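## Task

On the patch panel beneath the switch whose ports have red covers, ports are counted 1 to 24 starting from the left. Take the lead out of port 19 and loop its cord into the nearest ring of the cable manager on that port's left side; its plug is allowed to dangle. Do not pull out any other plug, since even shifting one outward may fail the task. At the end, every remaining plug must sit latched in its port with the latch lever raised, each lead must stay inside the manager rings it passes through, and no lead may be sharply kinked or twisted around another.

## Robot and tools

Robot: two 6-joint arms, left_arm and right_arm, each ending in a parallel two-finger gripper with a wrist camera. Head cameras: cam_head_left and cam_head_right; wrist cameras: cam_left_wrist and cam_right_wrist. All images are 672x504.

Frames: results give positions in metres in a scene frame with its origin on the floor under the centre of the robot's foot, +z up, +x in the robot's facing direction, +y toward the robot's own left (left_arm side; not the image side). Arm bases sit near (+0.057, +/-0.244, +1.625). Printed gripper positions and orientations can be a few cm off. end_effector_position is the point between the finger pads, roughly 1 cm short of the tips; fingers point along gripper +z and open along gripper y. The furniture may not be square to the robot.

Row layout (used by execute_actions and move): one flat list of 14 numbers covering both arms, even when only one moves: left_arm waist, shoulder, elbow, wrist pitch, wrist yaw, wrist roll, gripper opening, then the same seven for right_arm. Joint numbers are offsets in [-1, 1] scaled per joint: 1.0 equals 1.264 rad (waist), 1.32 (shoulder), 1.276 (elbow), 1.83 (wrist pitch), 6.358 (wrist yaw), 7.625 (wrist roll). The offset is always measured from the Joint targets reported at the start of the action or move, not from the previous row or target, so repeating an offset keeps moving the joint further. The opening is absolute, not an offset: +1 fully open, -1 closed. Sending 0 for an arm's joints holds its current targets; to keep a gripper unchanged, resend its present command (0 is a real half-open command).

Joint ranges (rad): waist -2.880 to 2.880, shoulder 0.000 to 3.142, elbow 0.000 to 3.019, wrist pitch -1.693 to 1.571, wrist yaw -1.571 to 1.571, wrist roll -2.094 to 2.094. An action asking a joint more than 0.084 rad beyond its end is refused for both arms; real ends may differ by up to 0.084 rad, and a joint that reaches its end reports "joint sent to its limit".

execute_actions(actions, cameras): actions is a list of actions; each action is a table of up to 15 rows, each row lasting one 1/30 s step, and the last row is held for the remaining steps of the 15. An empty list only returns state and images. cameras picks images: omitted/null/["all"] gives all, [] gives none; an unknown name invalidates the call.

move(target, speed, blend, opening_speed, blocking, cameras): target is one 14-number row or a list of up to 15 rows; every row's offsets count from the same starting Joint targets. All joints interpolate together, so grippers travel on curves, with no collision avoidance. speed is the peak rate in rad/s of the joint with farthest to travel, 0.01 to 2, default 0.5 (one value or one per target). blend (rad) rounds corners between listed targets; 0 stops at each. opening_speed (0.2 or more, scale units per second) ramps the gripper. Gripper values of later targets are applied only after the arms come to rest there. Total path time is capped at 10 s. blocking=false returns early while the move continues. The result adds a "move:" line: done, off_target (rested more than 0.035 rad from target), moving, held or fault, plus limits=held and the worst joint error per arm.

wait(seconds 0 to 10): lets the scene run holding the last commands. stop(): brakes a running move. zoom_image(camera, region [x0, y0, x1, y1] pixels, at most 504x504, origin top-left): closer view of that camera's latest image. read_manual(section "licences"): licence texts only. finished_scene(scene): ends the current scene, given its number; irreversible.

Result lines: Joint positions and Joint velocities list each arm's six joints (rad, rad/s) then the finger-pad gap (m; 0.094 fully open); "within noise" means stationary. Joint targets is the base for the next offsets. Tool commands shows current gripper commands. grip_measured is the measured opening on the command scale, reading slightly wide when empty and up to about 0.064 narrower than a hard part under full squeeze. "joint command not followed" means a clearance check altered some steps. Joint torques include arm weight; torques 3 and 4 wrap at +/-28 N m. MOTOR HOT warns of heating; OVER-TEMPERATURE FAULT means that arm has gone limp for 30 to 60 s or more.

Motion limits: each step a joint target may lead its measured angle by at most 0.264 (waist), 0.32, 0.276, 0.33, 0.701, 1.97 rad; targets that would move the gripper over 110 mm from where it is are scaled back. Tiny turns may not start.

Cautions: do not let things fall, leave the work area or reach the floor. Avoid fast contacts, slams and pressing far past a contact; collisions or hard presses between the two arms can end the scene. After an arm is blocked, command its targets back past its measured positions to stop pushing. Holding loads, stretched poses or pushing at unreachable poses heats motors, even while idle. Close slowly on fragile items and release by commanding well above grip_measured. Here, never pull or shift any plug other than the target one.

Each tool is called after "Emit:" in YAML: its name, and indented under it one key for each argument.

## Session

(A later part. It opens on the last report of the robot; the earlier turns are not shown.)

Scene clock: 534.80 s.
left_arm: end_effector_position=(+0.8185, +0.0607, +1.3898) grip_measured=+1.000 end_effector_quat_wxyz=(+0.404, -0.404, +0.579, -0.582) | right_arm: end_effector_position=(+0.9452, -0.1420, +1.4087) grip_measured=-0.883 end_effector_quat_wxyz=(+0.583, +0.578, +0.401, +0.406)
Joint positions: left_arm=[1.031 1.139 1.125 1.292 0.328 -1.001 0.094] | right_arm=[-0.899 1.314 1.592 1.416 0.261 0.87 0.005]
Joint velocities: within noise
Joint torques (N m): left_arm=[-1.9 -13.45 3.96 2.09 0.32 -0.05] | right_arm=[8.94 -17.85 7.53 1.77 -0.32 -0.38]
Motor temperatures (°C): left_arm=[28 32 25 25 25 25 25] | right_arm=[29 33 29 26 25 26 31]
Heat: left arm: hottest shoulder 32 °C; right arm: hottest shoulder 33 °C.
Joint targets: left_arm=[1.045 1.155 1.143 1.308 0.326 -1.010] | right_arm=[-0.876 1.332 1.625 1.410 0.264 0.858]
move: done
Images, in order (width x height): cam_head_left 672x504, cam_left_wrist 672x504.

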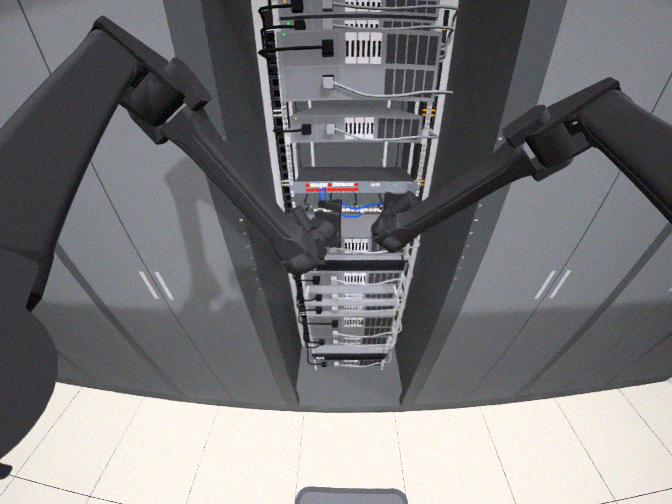

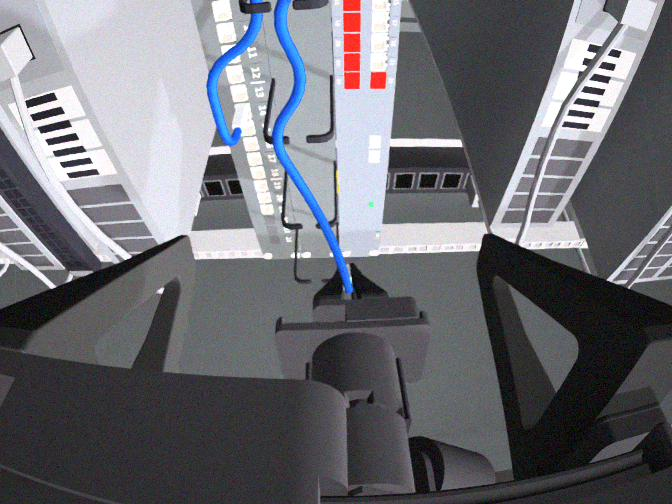

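Emit:
move:
  target: [0,0,0,0,0,0,1,-0.0182,0.0197,0.0188,0.0011,0,0.002,-0.95]
  speed: 0.15
  cameras: ["cam_left_wrist"]

Emit:
zoom_image:
  camera: "cam_left_wrist"
  region: [250, 150, 430, 330]

Scene clock: 545.20 s.
left_arm: end_effector_position=(+0.8189, +0.0608, +1.3900) grip_measured=+1.000 end_effector_quat_wxyz=(+0.404, -0.404, +0.578, -0.582) | right_arm: end_effector_position=(+0.9457, -0.1344, +1.3991) grip_measured=-0.883 end_effector_quat_wxyz=(+0.582, +0.578, +0.403, +0.405)
Joint positions: left_arm=[1.031 1.139 1.125 1.292 0.328 -1.003 0.094] | right_arm=[-0.899 1.341 1.615 1.416 0.261 0.87 0.005]
Joint velocities: within noise
Joint torques (N m): left_arm=[-1.85 -13.27 3.86 2.19 0.33 -0.02] | right_arm=[7.06 -18.08 7.56 1.94 -0.31 -0.21]
Motor temperatures (°C): left_arm=[28 32 25 25 25 25 25] | right_arm=[29 33 29 26 25 26 31]
Heat: left arm: hottest shoulder 32 °C; right arm: hottest shoulder 33 °C.
Joint targets: left_arm=[1.045 1.155 1.143 1.308 0.326 -1.011] | right_arm=[-0.899 1.358 1.649 1.412 0.264 0.873]
move: done
Images, in order (width x height): cam_left_wrist 672x504.

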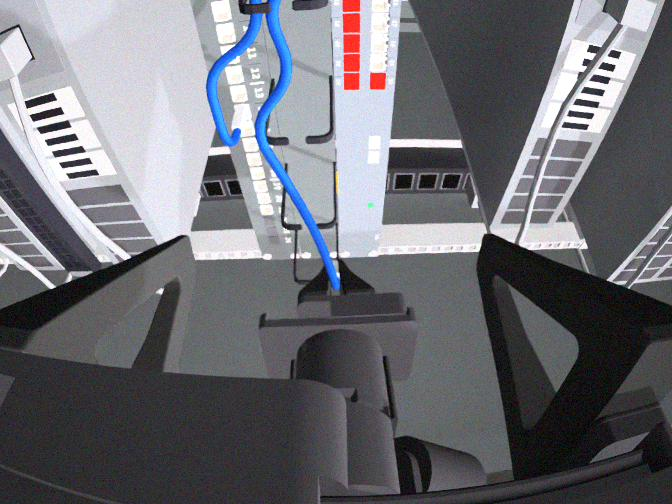

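Scaled by 2.800 from the camera's 672x504 image, which has a finer 960x720 frame.

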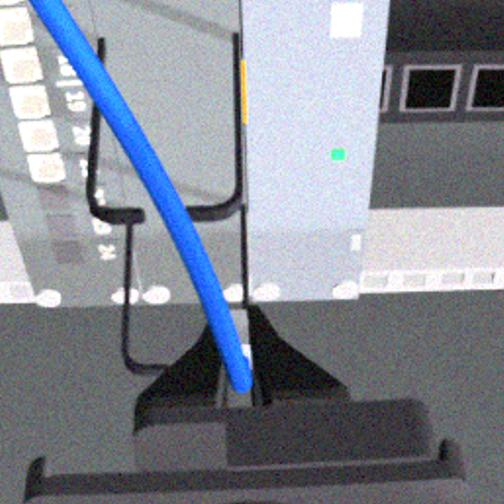

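Emit:
move:
  target: [0,0,0,0,0,0,1,-0.0293,0.0185,0.043,-0.0167,0,0.003,-0.95]
  speed: 0.15
  cameras: ["cam_left_wrist"]

Emit:
zoom_image:
  camera: "cam_left_wrist"
  region: [250, 150, 430, 330]

Scene clock: 558.03 s.
left_arm: end_effector_position=(+0.8189, +0.0608, +1.3900) grip_measured=+1.000 end_effector_quat_wxyz=(+0.404, -0.404, +0.578, -0.582) | right_arm: end_effector_position=(+0.9573, -0.1374, +1.3935) grip_measured=-0.883 end_effector_quat_wxyz=(+0.585, +0.576, +0.403, +0.404)
Joint positions: left_arm=[1.031 1.139 1.125 1.292 0.328 -1.003 0.094] | right_arm=[-0.915 1.363 1.667 1.388 0.262 0.88 0.005]
Joint velocities: within noise
Joint torques (N m): left_arm=[-1.79 -13.33 3.85 2.13 0.32 0.01] | right_arm=[5.25 -18.08 8.12 1.87 -0.31 -0.11]
Motor temperatures (°C): left_arm=[28 32 25 25 25 25 25] | right_arm=[29 33 29 26 25 26 31]
Heat: left arm: hottest shoulder 32 °C; right arm: hottest shoulder 33 °C.
Joint targets: left_arm=[1.045 1.155 1.143 1.308 0.326 -1.011] | right_arm=[-0.936 1.382 1.704 1.381 0.264 0.896]
move: off_target (right_arm); right_arm: the elbow is farthest, 0.036 rad from its target
Images, in order (width x height): cam_left_wrist 672x504.

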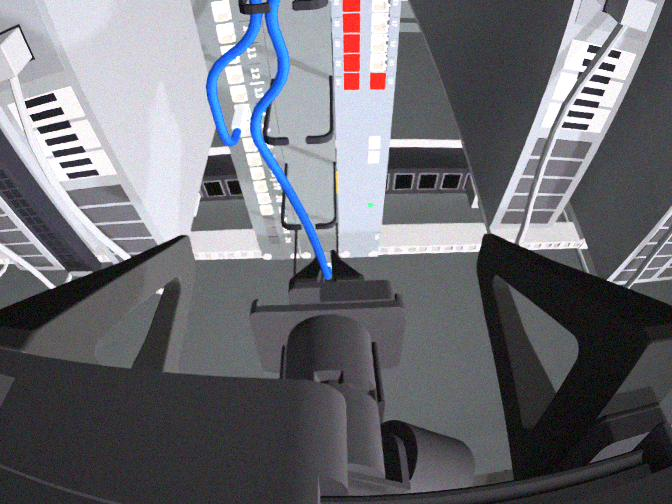

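Scaled by 2.800 from the camera's 672x504 image, which has a finer 960x720 frame.

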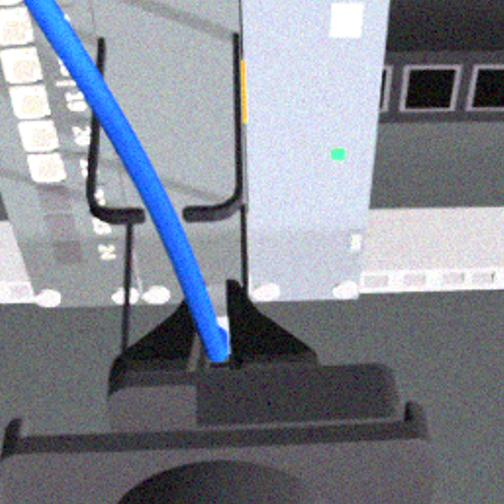

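Emit:
move:
  target: [0,0,0,0,0,0,1,-0.014,0.0185,0.0465,-0.019,0,0.0018,-0.95]
  speed: 0.15
  cameras: ["cam_left_wrist"]

Emit:
zoom_image:
  camera: "cam_left_wrist"
  region: [250, 150, 430, 330]

Scene clock: 569.13 s.
left_arm: end_effector_position=(+0.8189, +0.0608, +1.3900) grip_measured=+1.000 end_effector_quat_wxyz=(+0.404, -0.404, +0.578, -0.582) | right_arm: end_effector_position=(+0.9702, -0.1405, +1.3878) grip_measured=-0.883 end_effector_quat_wxyz=(+0.587, +0.574, +0.402, +0.404)
Joint positions: left_arm=[1.031 1.139 1.125 1.292 0.328 -1.003 0.094] | right_arm=[-0.932 1.386 1.725 1.353 0.262 0.894 0.005]
Joint velocities: within noise
Joint torques (N m): left_arm=[-1.9 -12.86 3.88 2.13 0.31 0.02] | right_arm=[5.19 -18.73 8.62 1.88 -0.3 -0.12]
Motor temperatures (°C): left_arm=[28 32 25 25 25 25 25] | right_arm=[28 34 30 26 25 26 31]
Heat: left arm: hottest shoulder 32 °C; right arm: hottest shoulder 34 °C.
Joint targets: left_arm=[1.045 1.155 1.143 1.308 0.326 -1.011] | right_arm=[-0.953 1.406 1.763 1.347 0.264 0.910]
move: off_target (right_arm); right_arm: the elbow is farthest, 0.038 rad from its target
Images, in order (width x height): cam_left_wrist 672x504.

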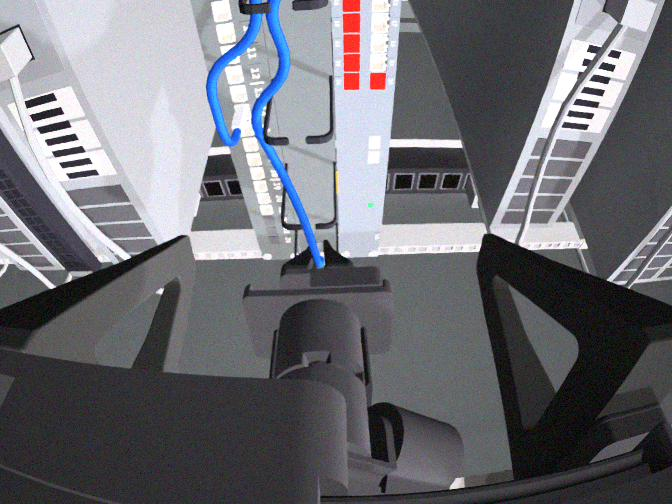

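Scaled by 2.800 from the camera's 672x504 image, which has a finer 960x720 frame.

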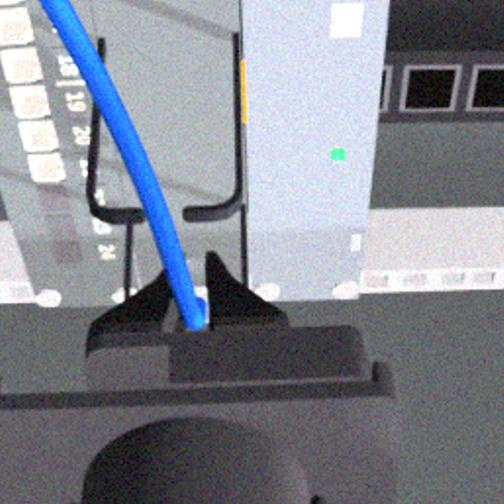

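Emit:
move:
  target: [0,0,0,0,0,0,1,0,0.0119,0.042,-0.0208,0,0,-0.95]
  speed: 0.15
  cameras: ["cam_left_wrist","cam_right_wrist"]

Emit:
zoom_image:
  camera: "cam_left_wrist"
  region: [250, 150, 430, 330]

Scene clock: 576.03 s.
left_arm: end_effector_position=(+0.8189, +0.0608, +1.3900) grip_measured=+1.000 end_effector_quat_wxyz=(+0.404, -0.404, +0.578, -0.582) | right_arm: end_effector_position=(+0.9838, -0.1412, +1.3885) grip_measured=-0.883 end_effector_quat_wxyz=(+0.587, +0.575, +0.402, +0.405)
Joint positions: left_arm=[1.031 1.139 1.125 1.292 0.328 -1.003 0.094] | right_arm=[-0.932 1.401 1.778 1.316 0.262 0.895 0.005]
Joint velocities: within noise
Joint torques (N m): left_arm=[-1.85 -12.98 3.84 2.04 0.32 0.02] | right_arm=[5.3 -18.61 8.95 1.74 -0.31 -0.11]
Motor temperatures (°C): left_arm=[28 32 25 25 25 25 25] | right_arm=[28 34 30 26 25 26 31]
Heat: left arm: hottest shoulder 32 °C; right arm: hottest shoulder 34 °C.
Joint targets: left_arm=[1.045 1.155 1.143 1.308 0.326 -1.011] | right_arm=[-0.953 1.422 1.817 1.309 0.264 0.910]
move: off_target (right_arm); right_arm: the elbow is farthest, 0.039 rad from its target
Images, in order (width x height): cam_left_wrist 672x504, cam_right_wrist 672x504.

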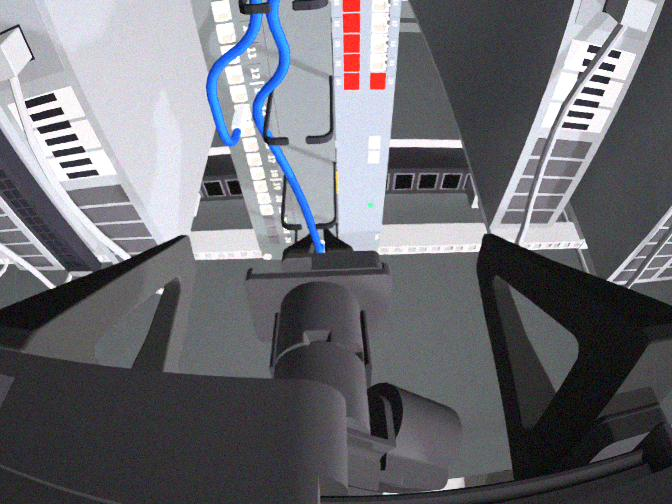

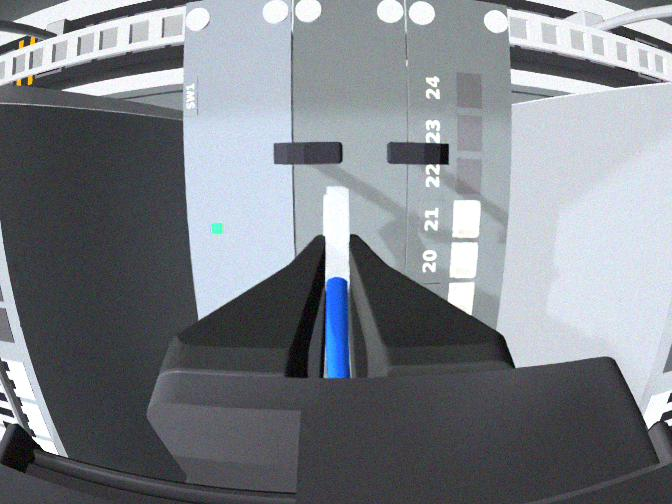

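Scaled by 2.800 from the camera's 672x504 image, which has a finer 960x720 frame.

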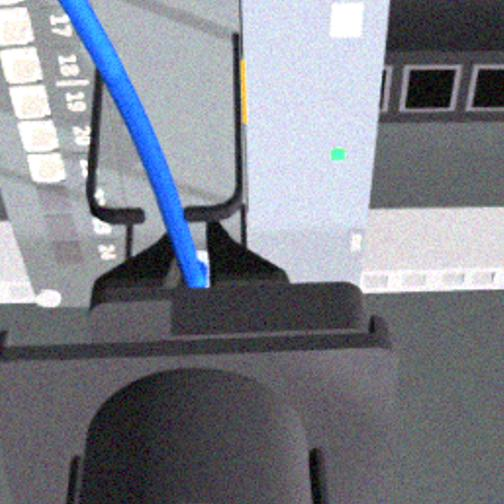

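Emit:
move:
  target: [0,0,0,0,0,0,1,-0.0065,0.0106,0.0298,-0.0131,0,0.0008,-0.95]
  speed: 0.12
  cameras: ["cam_left_wrist","cam_right_wrist"]

Emit:
zoom_image:
  camera: "cam_left_wrist"
  region: [250, 130, 390, 270]

Scene clock: 582.23 s.
left_arm: end_effector_position=(+0.8189, +0.0608, +1.3900) grip_measured=+1.000 end_effector_quat_wxyz=(+0.404, -0.404, +0.578, -0.582) | right_arm: end_effector_position=(+0.9916, -0.1426, +1.3854) grip_measured=-0.883 end_effector_quat_wxyz=(+0.588, +0.574, +0.403, +0.404)
Joint positions: left_arm=[1.031 1.139 1.125 1.292 0.328 -1.003 0.094] | right_arm=[-0.94 1.415 1.814 1.292 0.262 0.9 0.005]
Joint velocities: within noise
Joint torques (N m): left_arm=[-2.08 -13.16 3.95 2.13 0.33 0.01] | right_arm=[5.36 -19.37 9.37 1.91 -0.31 -0.15]
Motor temperatures (°C): left_arm=[28 32 25 25 25 25 25] | right_arm=[28 34 30 26 25 26 31]
Heat: left arm: hottest shoulder 32 °C; right arm: hottest shoulder 34 °C.
Joint targets: left_arm=[1.045 1.155 1.143 1.308 0.326 -1.011] | right_arm=[-0.962 1.436 1.854 1.285 0.264 0.916]
move: off_target (right_arm); right_arm: the elbow is farthest, 0.041 rad from its target
Images, in order (width x height): cam_left_wrist 672x504, cam_right_wrist 672x504.

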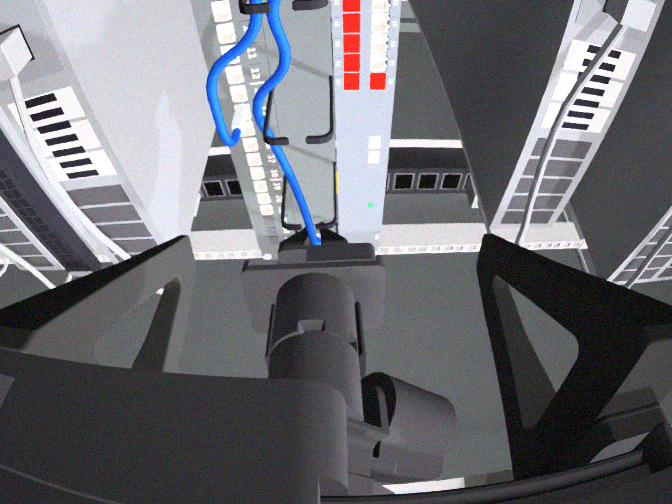

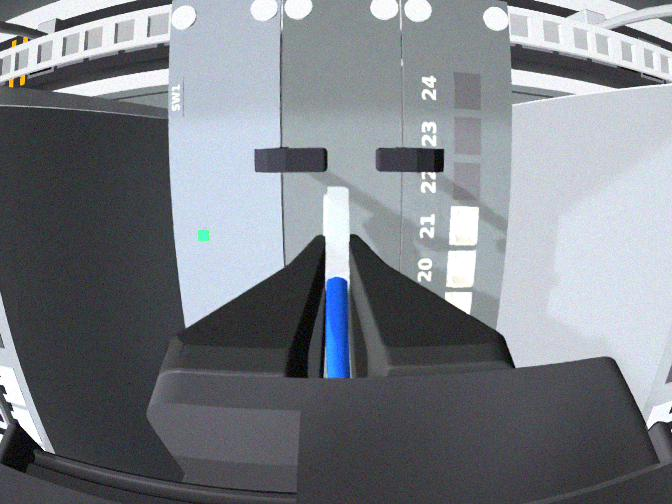

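Scaled by 3.600 from the camera's 672x504 image, which has a finer 960x720 frame.

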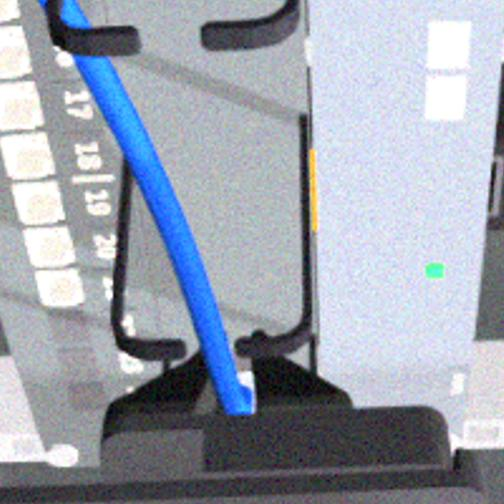

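Emit:
move:
  target: [0,0,0,0,0,0,1,-0.0035,0.011,0.033,-0.015,0,0.0004,-0.95]
  speed: 0.12
  cameras: ["cam_left_wrist","cam_right_wrist"]

Emit:
zoom_image:
  camera: "cam_left_wrist"
  region: [250, 130, 390, 270]

Emit:
zoom_image:
  camera: "cam_right_wrist"
  region: [240, 130, 440, 330]

Scene clock: 592.63 s.
left_arm: end_effector_position=(+0.8189, +0.0608, +1.3900) grip_measured=+1.000 end_effector_quat_wxyz=(+0.404, -0.404, +0.578, -0.582) | right_arm: end_effector_position=(+1.0009, -0.1436, +1.3841) grip_measured=-0.883 end_effector_quat_wxyz=(+0.588, +0.573, +0.403, +0.404)
Joint positions: left_arm=[1.031 1.139 1.125 1.292 0.328 -1.003 0.094] | right_arm=[-0.944 1.43 1.855 1.264 0.262 0.904 0.005]
Joint velocities: within noise
Joint torques (N m): left_arm=[-1.85 -13.1 3.99 2.03 0.32 0.01] | right_arm=[5.3 -19.43 9.68 1.91 -0.29 -0.12]
Motor temperatures (°C): left_arm=[28 32 25 25 25 25 25] | right_arm=[28 33 30 26 25 26 31]
Heat: left arm: hottest shoulder 32 °C; right arm: hottest shoulder 33 °C.
Joint targets: left_arm=[1.045 1.155 1.143 1.308 0.326 -1.011] | right_arm=[-0.966 1.451 1.897 1.257 0.264 0.919]
move: off_target (right_arm); right_arm: the elbow is farthest, 0.041 rad from its target
Images, in order (width x height): cam_left_wrist 672x504, cam_right_wrist 672x504.

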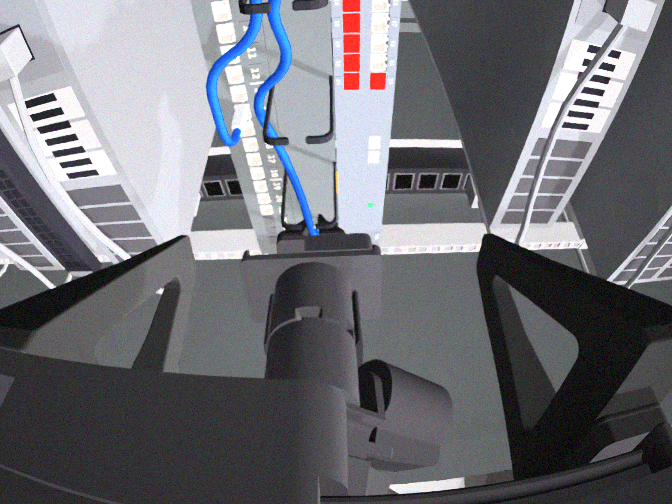

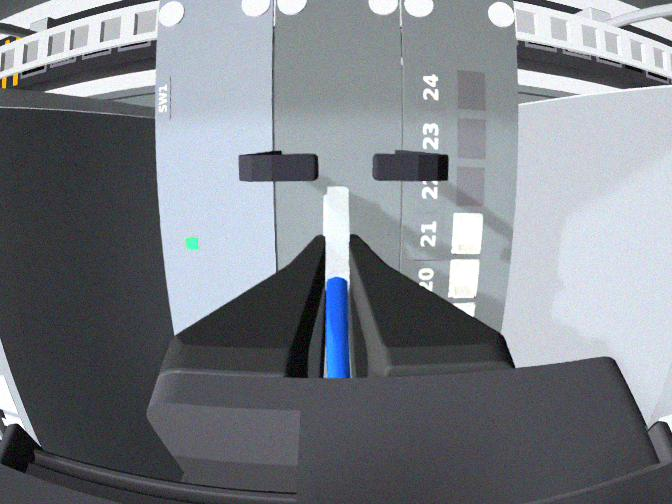

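Scaled by 3.600 from the camera's 672x504 image, which has a finer 960x720 frame.

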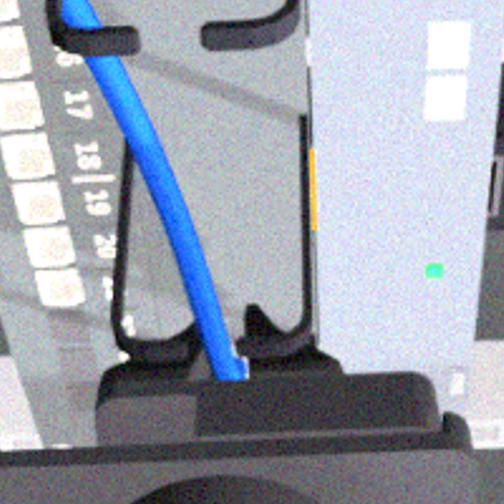

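Scaled by 2.520 from the camera's 672x504 image, which has a finer 960x720 frame.

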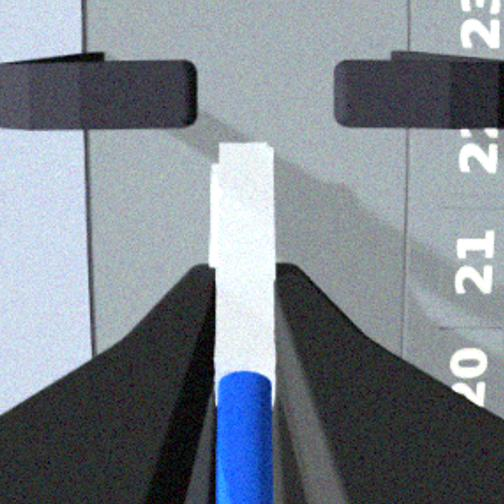

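Emit:
move:
  target: [0,0,0,0,0,0,1,-0.014,0.018,0.02,-0.001,0,0.0023,-0.95]
  speed: 0.1
  cameras: ["cam_left_wrist","cam_right_wrist"]

Emit:
zoom_image:
  camera: "cam_left_wrist"
  region: [250, 130, 390, 270]

Scene clock: 613.47 s.
left_arm: end_effector_position=(+0.8189, +0.0608, +1.3900) grip_measured=+1.000 end_effector_quat_wxyz=(+0.404, -0.404, +0.578, -0.582) | right_arm: end_effector_position=(+1.0009, -0.1430, +1.3717) grip_measured=-0.883 end_effector_quat_wxyz=(+0.588, +0.572, +0.403, +0.404)
Joint positions: left_arm=[1.031 1.139 1.125 1.292 0.328 -1.003 0.094] | right_arm=[-0.962 1.456 1.879 1.262 0.262 0.921 0.005]
Joint velocities: within noise
Joint torques (N m): left_arm=[-1.79 -13.22 3.89 2.17 0.31 0.03] | right_arm=[5.77 -20.25 9.81 1.85 -0.3 -0.13]
Motor temperatures (°C): left_arm=[28 32 26 25 25 25 25] | right_arm=[28 33 30 26 25 26 31]
Heat: left arm: hottest shoulder 32 °C; right arm: hottest shoulder 33 °C.
Joint targets: left_arm=[1.045 1.155 1.143 1.308 0.326 -1.011] | right_arm=[-0.984 1.474 1.922 1.255 0.264 0.936]
move: off_target (right_arm); right_arm: the elbow is farthest, 0.043 rad from its target
Images, in order (width x height): cam_left_wrist 672x504, cam_right_wrist 672x504.

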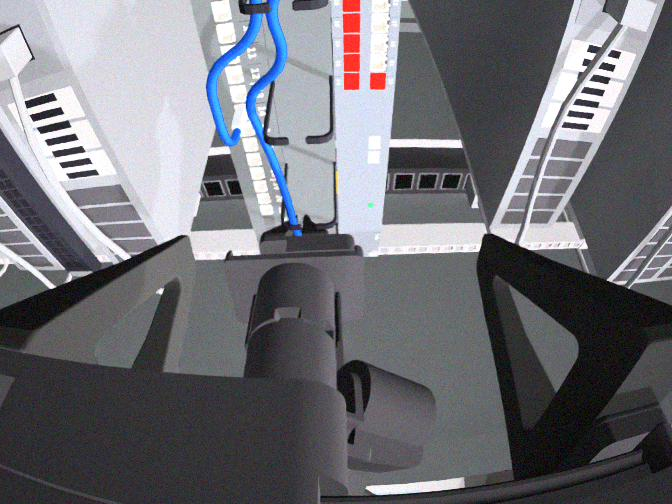

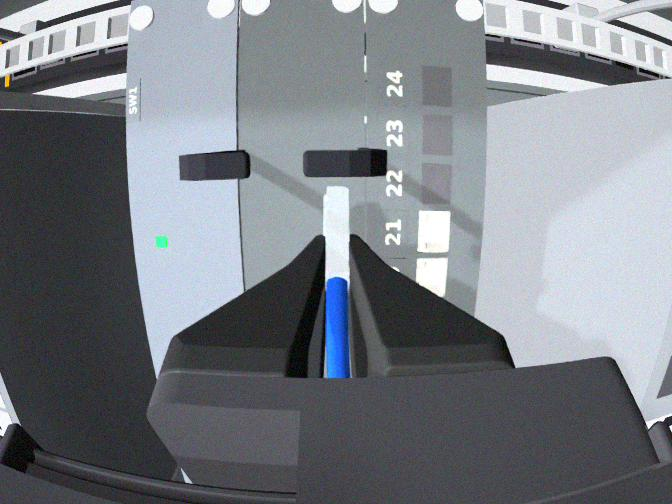

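Scaled by 3.600 from the camera's 672x504 image, which has a finer 960x720 frame.

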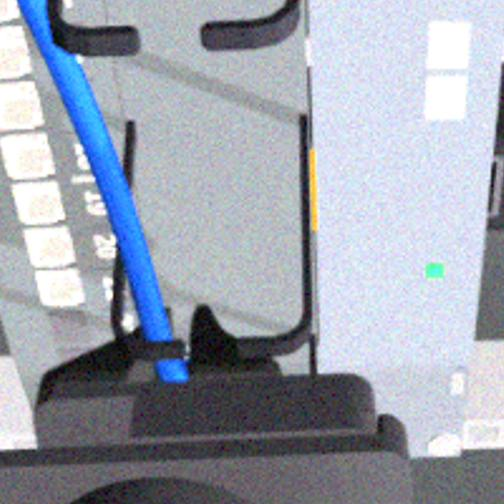

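Emit:
move:
  target: [0,0,0,0,0,0,1,-0.009,0.013,0.014,-0.001,0,0.0015,-0.95]
  speed: 0.1
  cameras: ["cam_left_wrist"]

Emit:
zoom_image:
  camera: "cam_left_wrist"
  region: [240, 130, 380, 270]

Scene clock: 621.60 s.
left_arm: end_effector_position=(+0.8189, +0.0608, +1.3900) grip_measured=+1.000 end_effector_quat_wxyz=(+0.404, -0.404, +0.578, -0.582) | right_arm: end_effector_position=(+1.0023, -0.1440, +1.3664) grip_measured=-0.883 end_effector_quat_wxyz=(+0.590, +0.572, +0.401, +0.406)
Joint positions: left_arm=[1.031 1.139 1.125 1.292 0.328 -1.003 0.094] | right_arm=[-0.972 1.471 1.898 1.261 0.262 0.933 0.005]
Joint velocities: within noise
Joint torques (N m): left_arm=[-1.96 -12.81 4.08 2.03 0.32 0.02] | right_arm=[5.48 -20.25 9.76 1.89 -0.28 -0.11]
Motor temperatures (°C): left_arm=[28 32 26 25 25 25 25] | right_arm=[28 33 31 26 25 26 31]
Heat: left arm: hottest shoulder 32 °C; right arm: hottest shoulder 33 °C.
Joint targets: left_arm=[1.045 1.155 1.143 1.308 0.326 -1.011] | right_arm=[-0.995 1.492 1.940 1.254 0.264 0.948]
move: off_target (right_arm); right_arm: the elbow is farthest, 0.042 rad from its target
Images, in order (width x height): cam_left_wrist 672x504.

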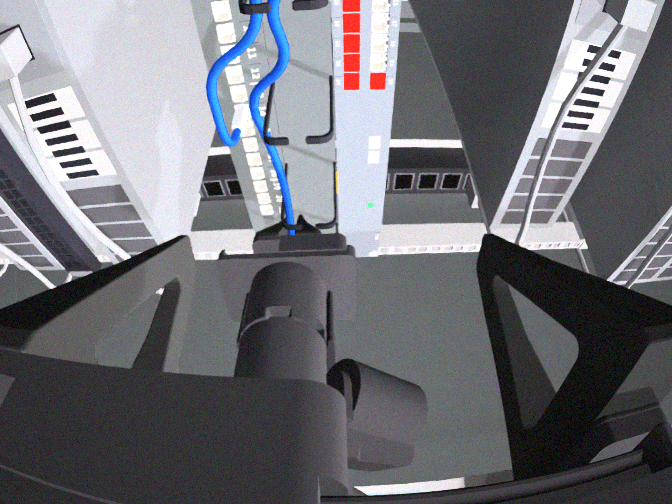

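Scaled by 3.600 from the camera's 672x504 image, which has a finer 960x720 frame.

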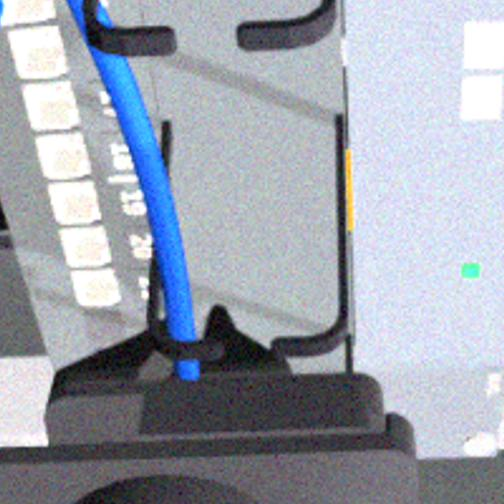

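Emit:
move:
  target: [0,0,0,0,0,0,1,0,0,0,0,0,0,-0.45]
  opening_speed: 0.3
  cameras: ["cam_left_wrist","cam_right_wrist"]

Emit:
zoom_image:
  camera: "cam_right_wrist"
  region: [240, 130, 440, 330]

Emit:
zoom_image:
  camera: "cam_left_wrist"
  region: [240, 130, 380, 270]

Scene clock: 626.90 s.
left_arm: end_effector_position=(+0.8189, +0.0608, +1.3900) grip_measured=+1.000 end_effector_quat_wxyz=(+0.404, -0.404, +0.578, -0.582) | right_arm: end_effector_position=(+1.0027, -0.1444, +1.3668) grip_measured=-0.453 end_effector_quat_wxyz=(+0.590, +0.572, +0.400, +0.406)
Joint positions: left_arm=[1.031 1.139 1.125 1.292 0.328 -1.003 0.094] | right_arm=[-0.973 1.471 1.9 1.26 0.262 0.934 0.026]
Joint velocities: within noise
Joint torques (N m): left_arm=[-1.96 -12.63 3.93 2.14 0.34 0.01] | right_arm=[5.66 -20.19 9.63 1.91 -0.3 -0.13]
Motor temperatures (°C): left_arm=[28 32 26 25 25 25 25] | right_arm=[28 34 31 26 25 26 31]
Heat: left arm: hottest shoulder 32 °C; right arm: hottest shoulder 34 °C.
Joint targets: left_arm=[1.045 1.155 1.143 1.308 0.326 -1.011] | right_arm=[-0.995 1.492 1.940 1.253 0.264 0.948]
move: off_target (right_arm); right_arm: the elbow is farthest, 0.040 rad from its target
Images, in order (width x height): cam_left_wrist 672x504, cam_right_wrist 672x504.

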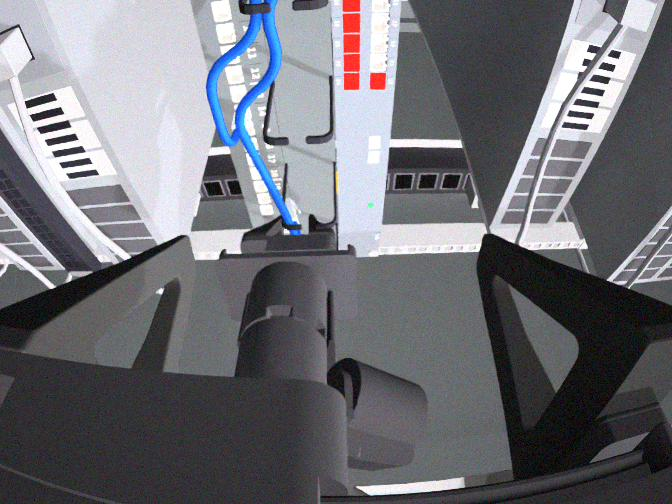

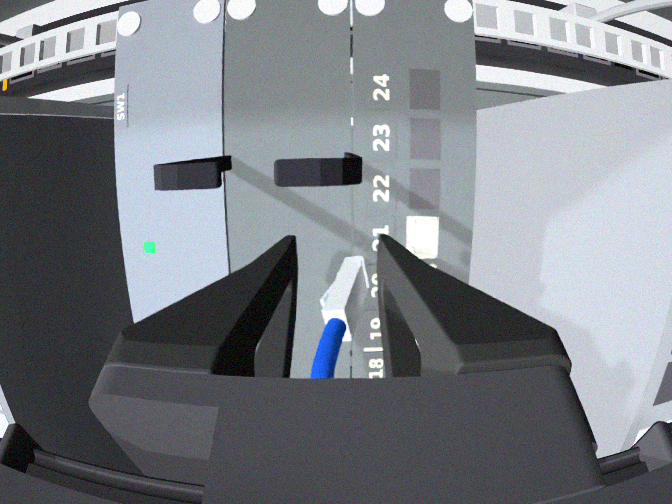

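Scaled by 2.520 from the camera's 672x504 image, which has a finer 960x720 frame.

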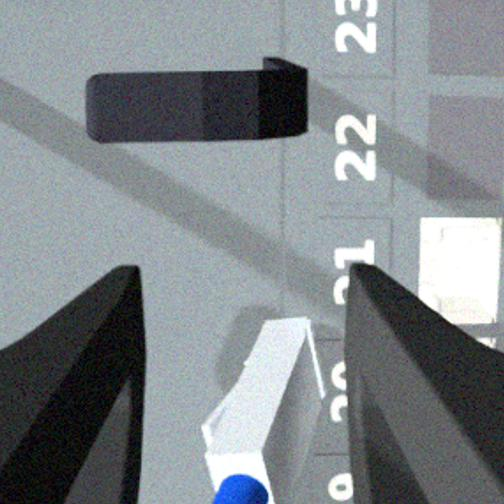

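Scaled by 3.600 from the camera's 672x504 image, which has a finer 960x720 frame.

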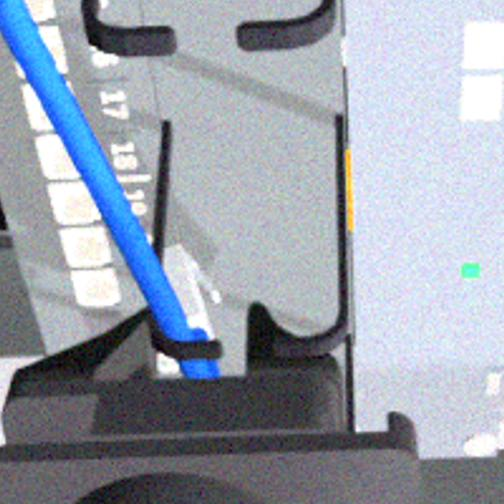

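Emit:
move:
  target: [0,0,0,0,0,0,1,0,-0.1076,-0.2759,0.1087,0,0,-0.3]
  speed: 0.15
  opening_speed: 0.4
  cameras: ["cam_left_wrist","cam_right_wrist"]

Emit:
zoom_image:
  camera: "cam_left_wrist"
  region: [200, 50, 400, 250]

Emit:
zoom_image:
  camera: "cam_right_wrist"
  region: [240, 130, 500, 390]

Scene clock: 642.87 s.
left_arm: end_effector_position=(+0.8189, +0.0608, +1.3900) grip_measured=+1.000 end_effector_quat_wxyz=(+0.404, -0.404, +0.578, -0.582) | right_arm: end_effector_position=(+0.9300, -0.1415, +1.3646) grip_measured=-0.302 end_effector_quat_wxyz=(+0.581, +0.574, +0.412, +0.404)
Joint positions: left_arm=[1.031 1.139 1.125 1.292 0.328 -1.003 0.094] | right_arm=[-0.973 1.375 1.597 1.436 0.262 0.934 0.033]
Joint velocities: within noise
Joint torques (N m): left_arm=[-1.67 -12.69 3.88 2.14 0.3 0.02] | right_arm=[5.01 -22.18 3.34 2.77 -0.28 -0.13]
Motor temperatures (°C): left_arm=[28 32 26 25 25 25 25] | right_arm=[28 35 31 26 25 26 30]
Heat: left arm: hottest shoulder 32 °C; right arm: hottest shoulder 35 °C.
Joint targets: left_arm=[1.045 1.155 1.143 1.308 0.326 -1.010] | right_arm=[-0.995 1.350 1.588 1.452 0.264 0.948]
move: done
Images, in order (width x height): cam_left_wrist 672x504, cam_right_wrist 672x504.

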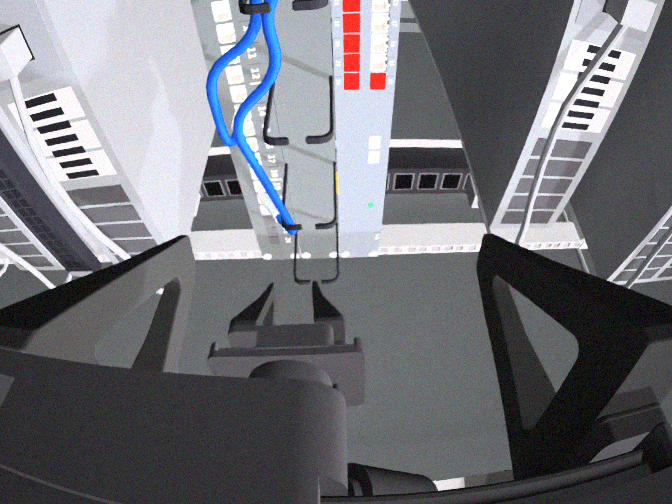

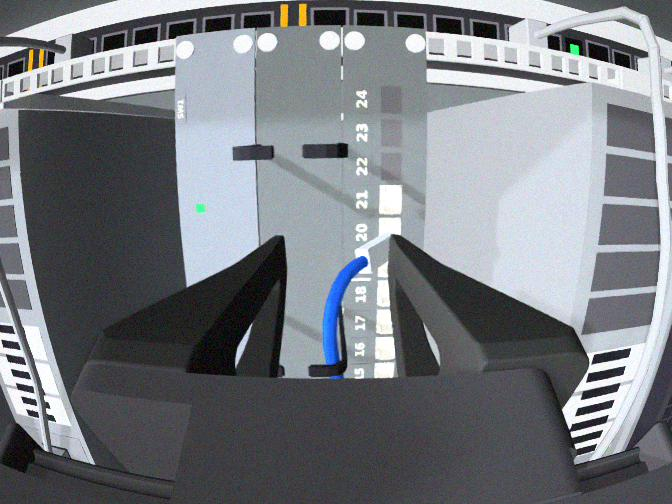

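Scaled by 2.520 from the camera's 672x504 image, which has a finer 960x720 frame.

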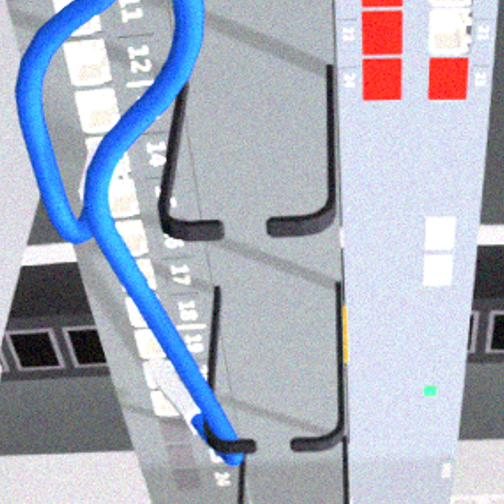

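Scaled by 1.938 from the camera's 672x504 image, which has a finer 960x720 frame.

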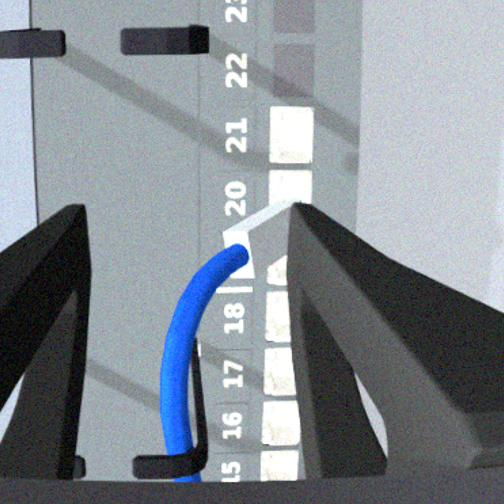

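Emit:
move:
  target: [0,0,0,0,0,0,1,0,-0.076,-0.196,0,0,0,-0.3]
  speed: 0.3
  cameras: ["cam_left_wrist","cam_right_wrist","cam_head_left"]

Emit:
zoom_image:
  camera: "cam_left_wrist"
  region: [200, 50, 400, 250]

Emit:
zoom_image:
  camera: "cam_right_wrist"
  region: [240, 130, 500, 390]

Scene clock: 652.37 s.
left_arm: end_effector_position=(+0.8189, +0.0608, +1.3900) grip_measured=+1.000 end_effector_quat_wxyz=(+0.404, -0.404, +0.578, -0.582) | right_arm: end_effector_position=(+0.8721, -0.1342, +1.3553) grip_measured=-0.302 end_effector_quat_wxyz=(+0.537, +0.581, +0.470, +0.392)
Joint positions: left_arm=[1.031 1.139 1.125 1.292 0.328 -1.003 0.094] | right_arm=[-0.973 1.274 1.347 1.437 0.262 0.935 0.033]
Joint velocities: within noise
Joint torques (N m): left_arm=[-1.9 -12.86 3.9 2.07 0.32 0.02] | right_arm=[4.25 -20.95 2.25 2.7 -0.25 -0.13]
Motor temperatures (°C): left_arm=[28 32 26 25 25 25 25] | right_arm=[28 34 30 26 25 26 30]
Heat: left arm: hottest shoulder 32 °C; right arm: hottest shoulder 34 °C.
Joint targets: left_arm=[1.045 1.155 1.143 1.308 0.326 -1.010] | right_arm=[-0.995 1.249 1.338 1.452 0.264 0.948]
move: done
Images, in order (width x height): cam_head_left 672x504, cam_left_wrist 672x504, cam_right_wrist 672x504.

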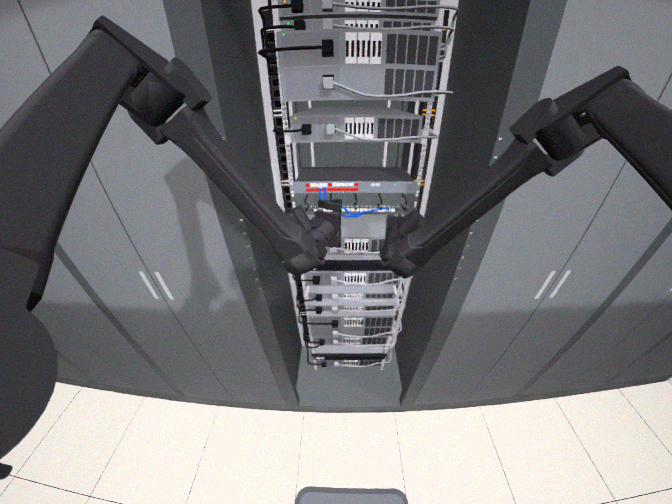

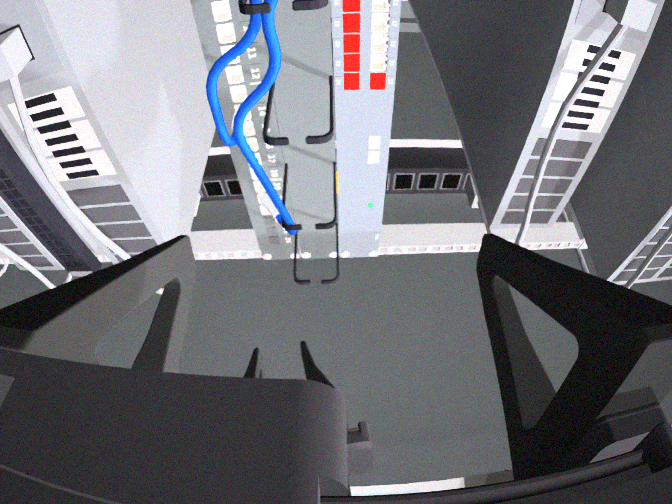

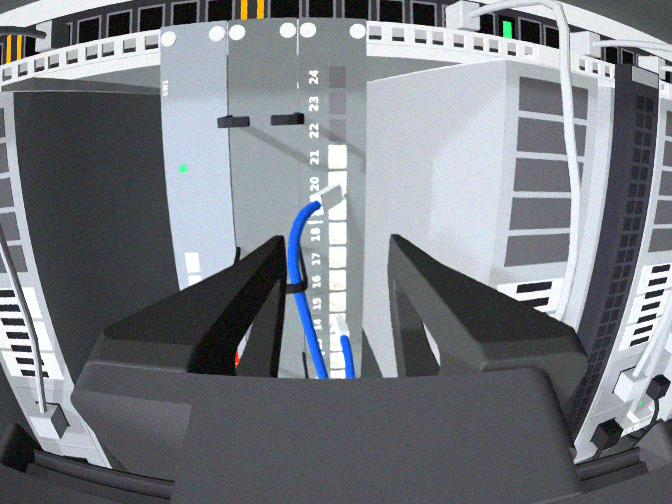

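Scaled by 2.520 from the camera's 672x504 image, which has a finer 960x720 frame.

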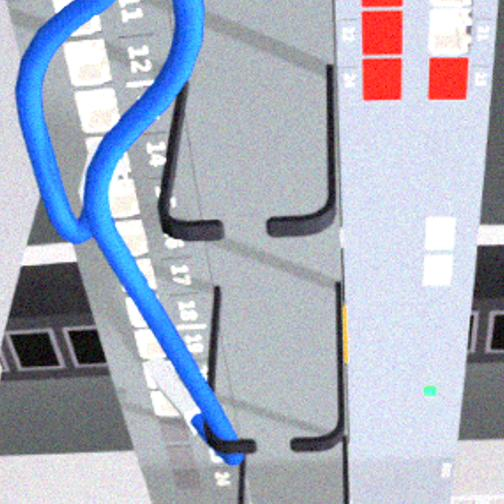

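Scaled by 1.938 from the camera's 672x504 image, which has a finer 960x720 frame.

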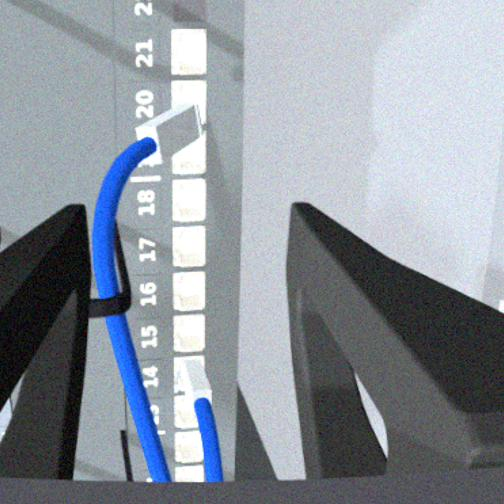

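Emit:
zoom_image:
  camera: "cam_left_wrist"
  region: [190, 0, 390, 160]

Scaled by 2.520 from the camera's 672x504 image, which has a finer 960x720 frame.

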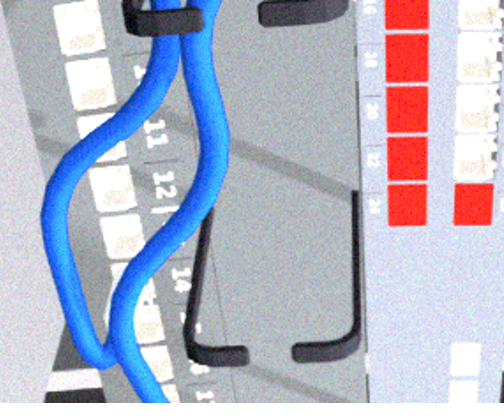

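Emit:
finished_scene:
  scene: 1

The scene is finished: the task was done.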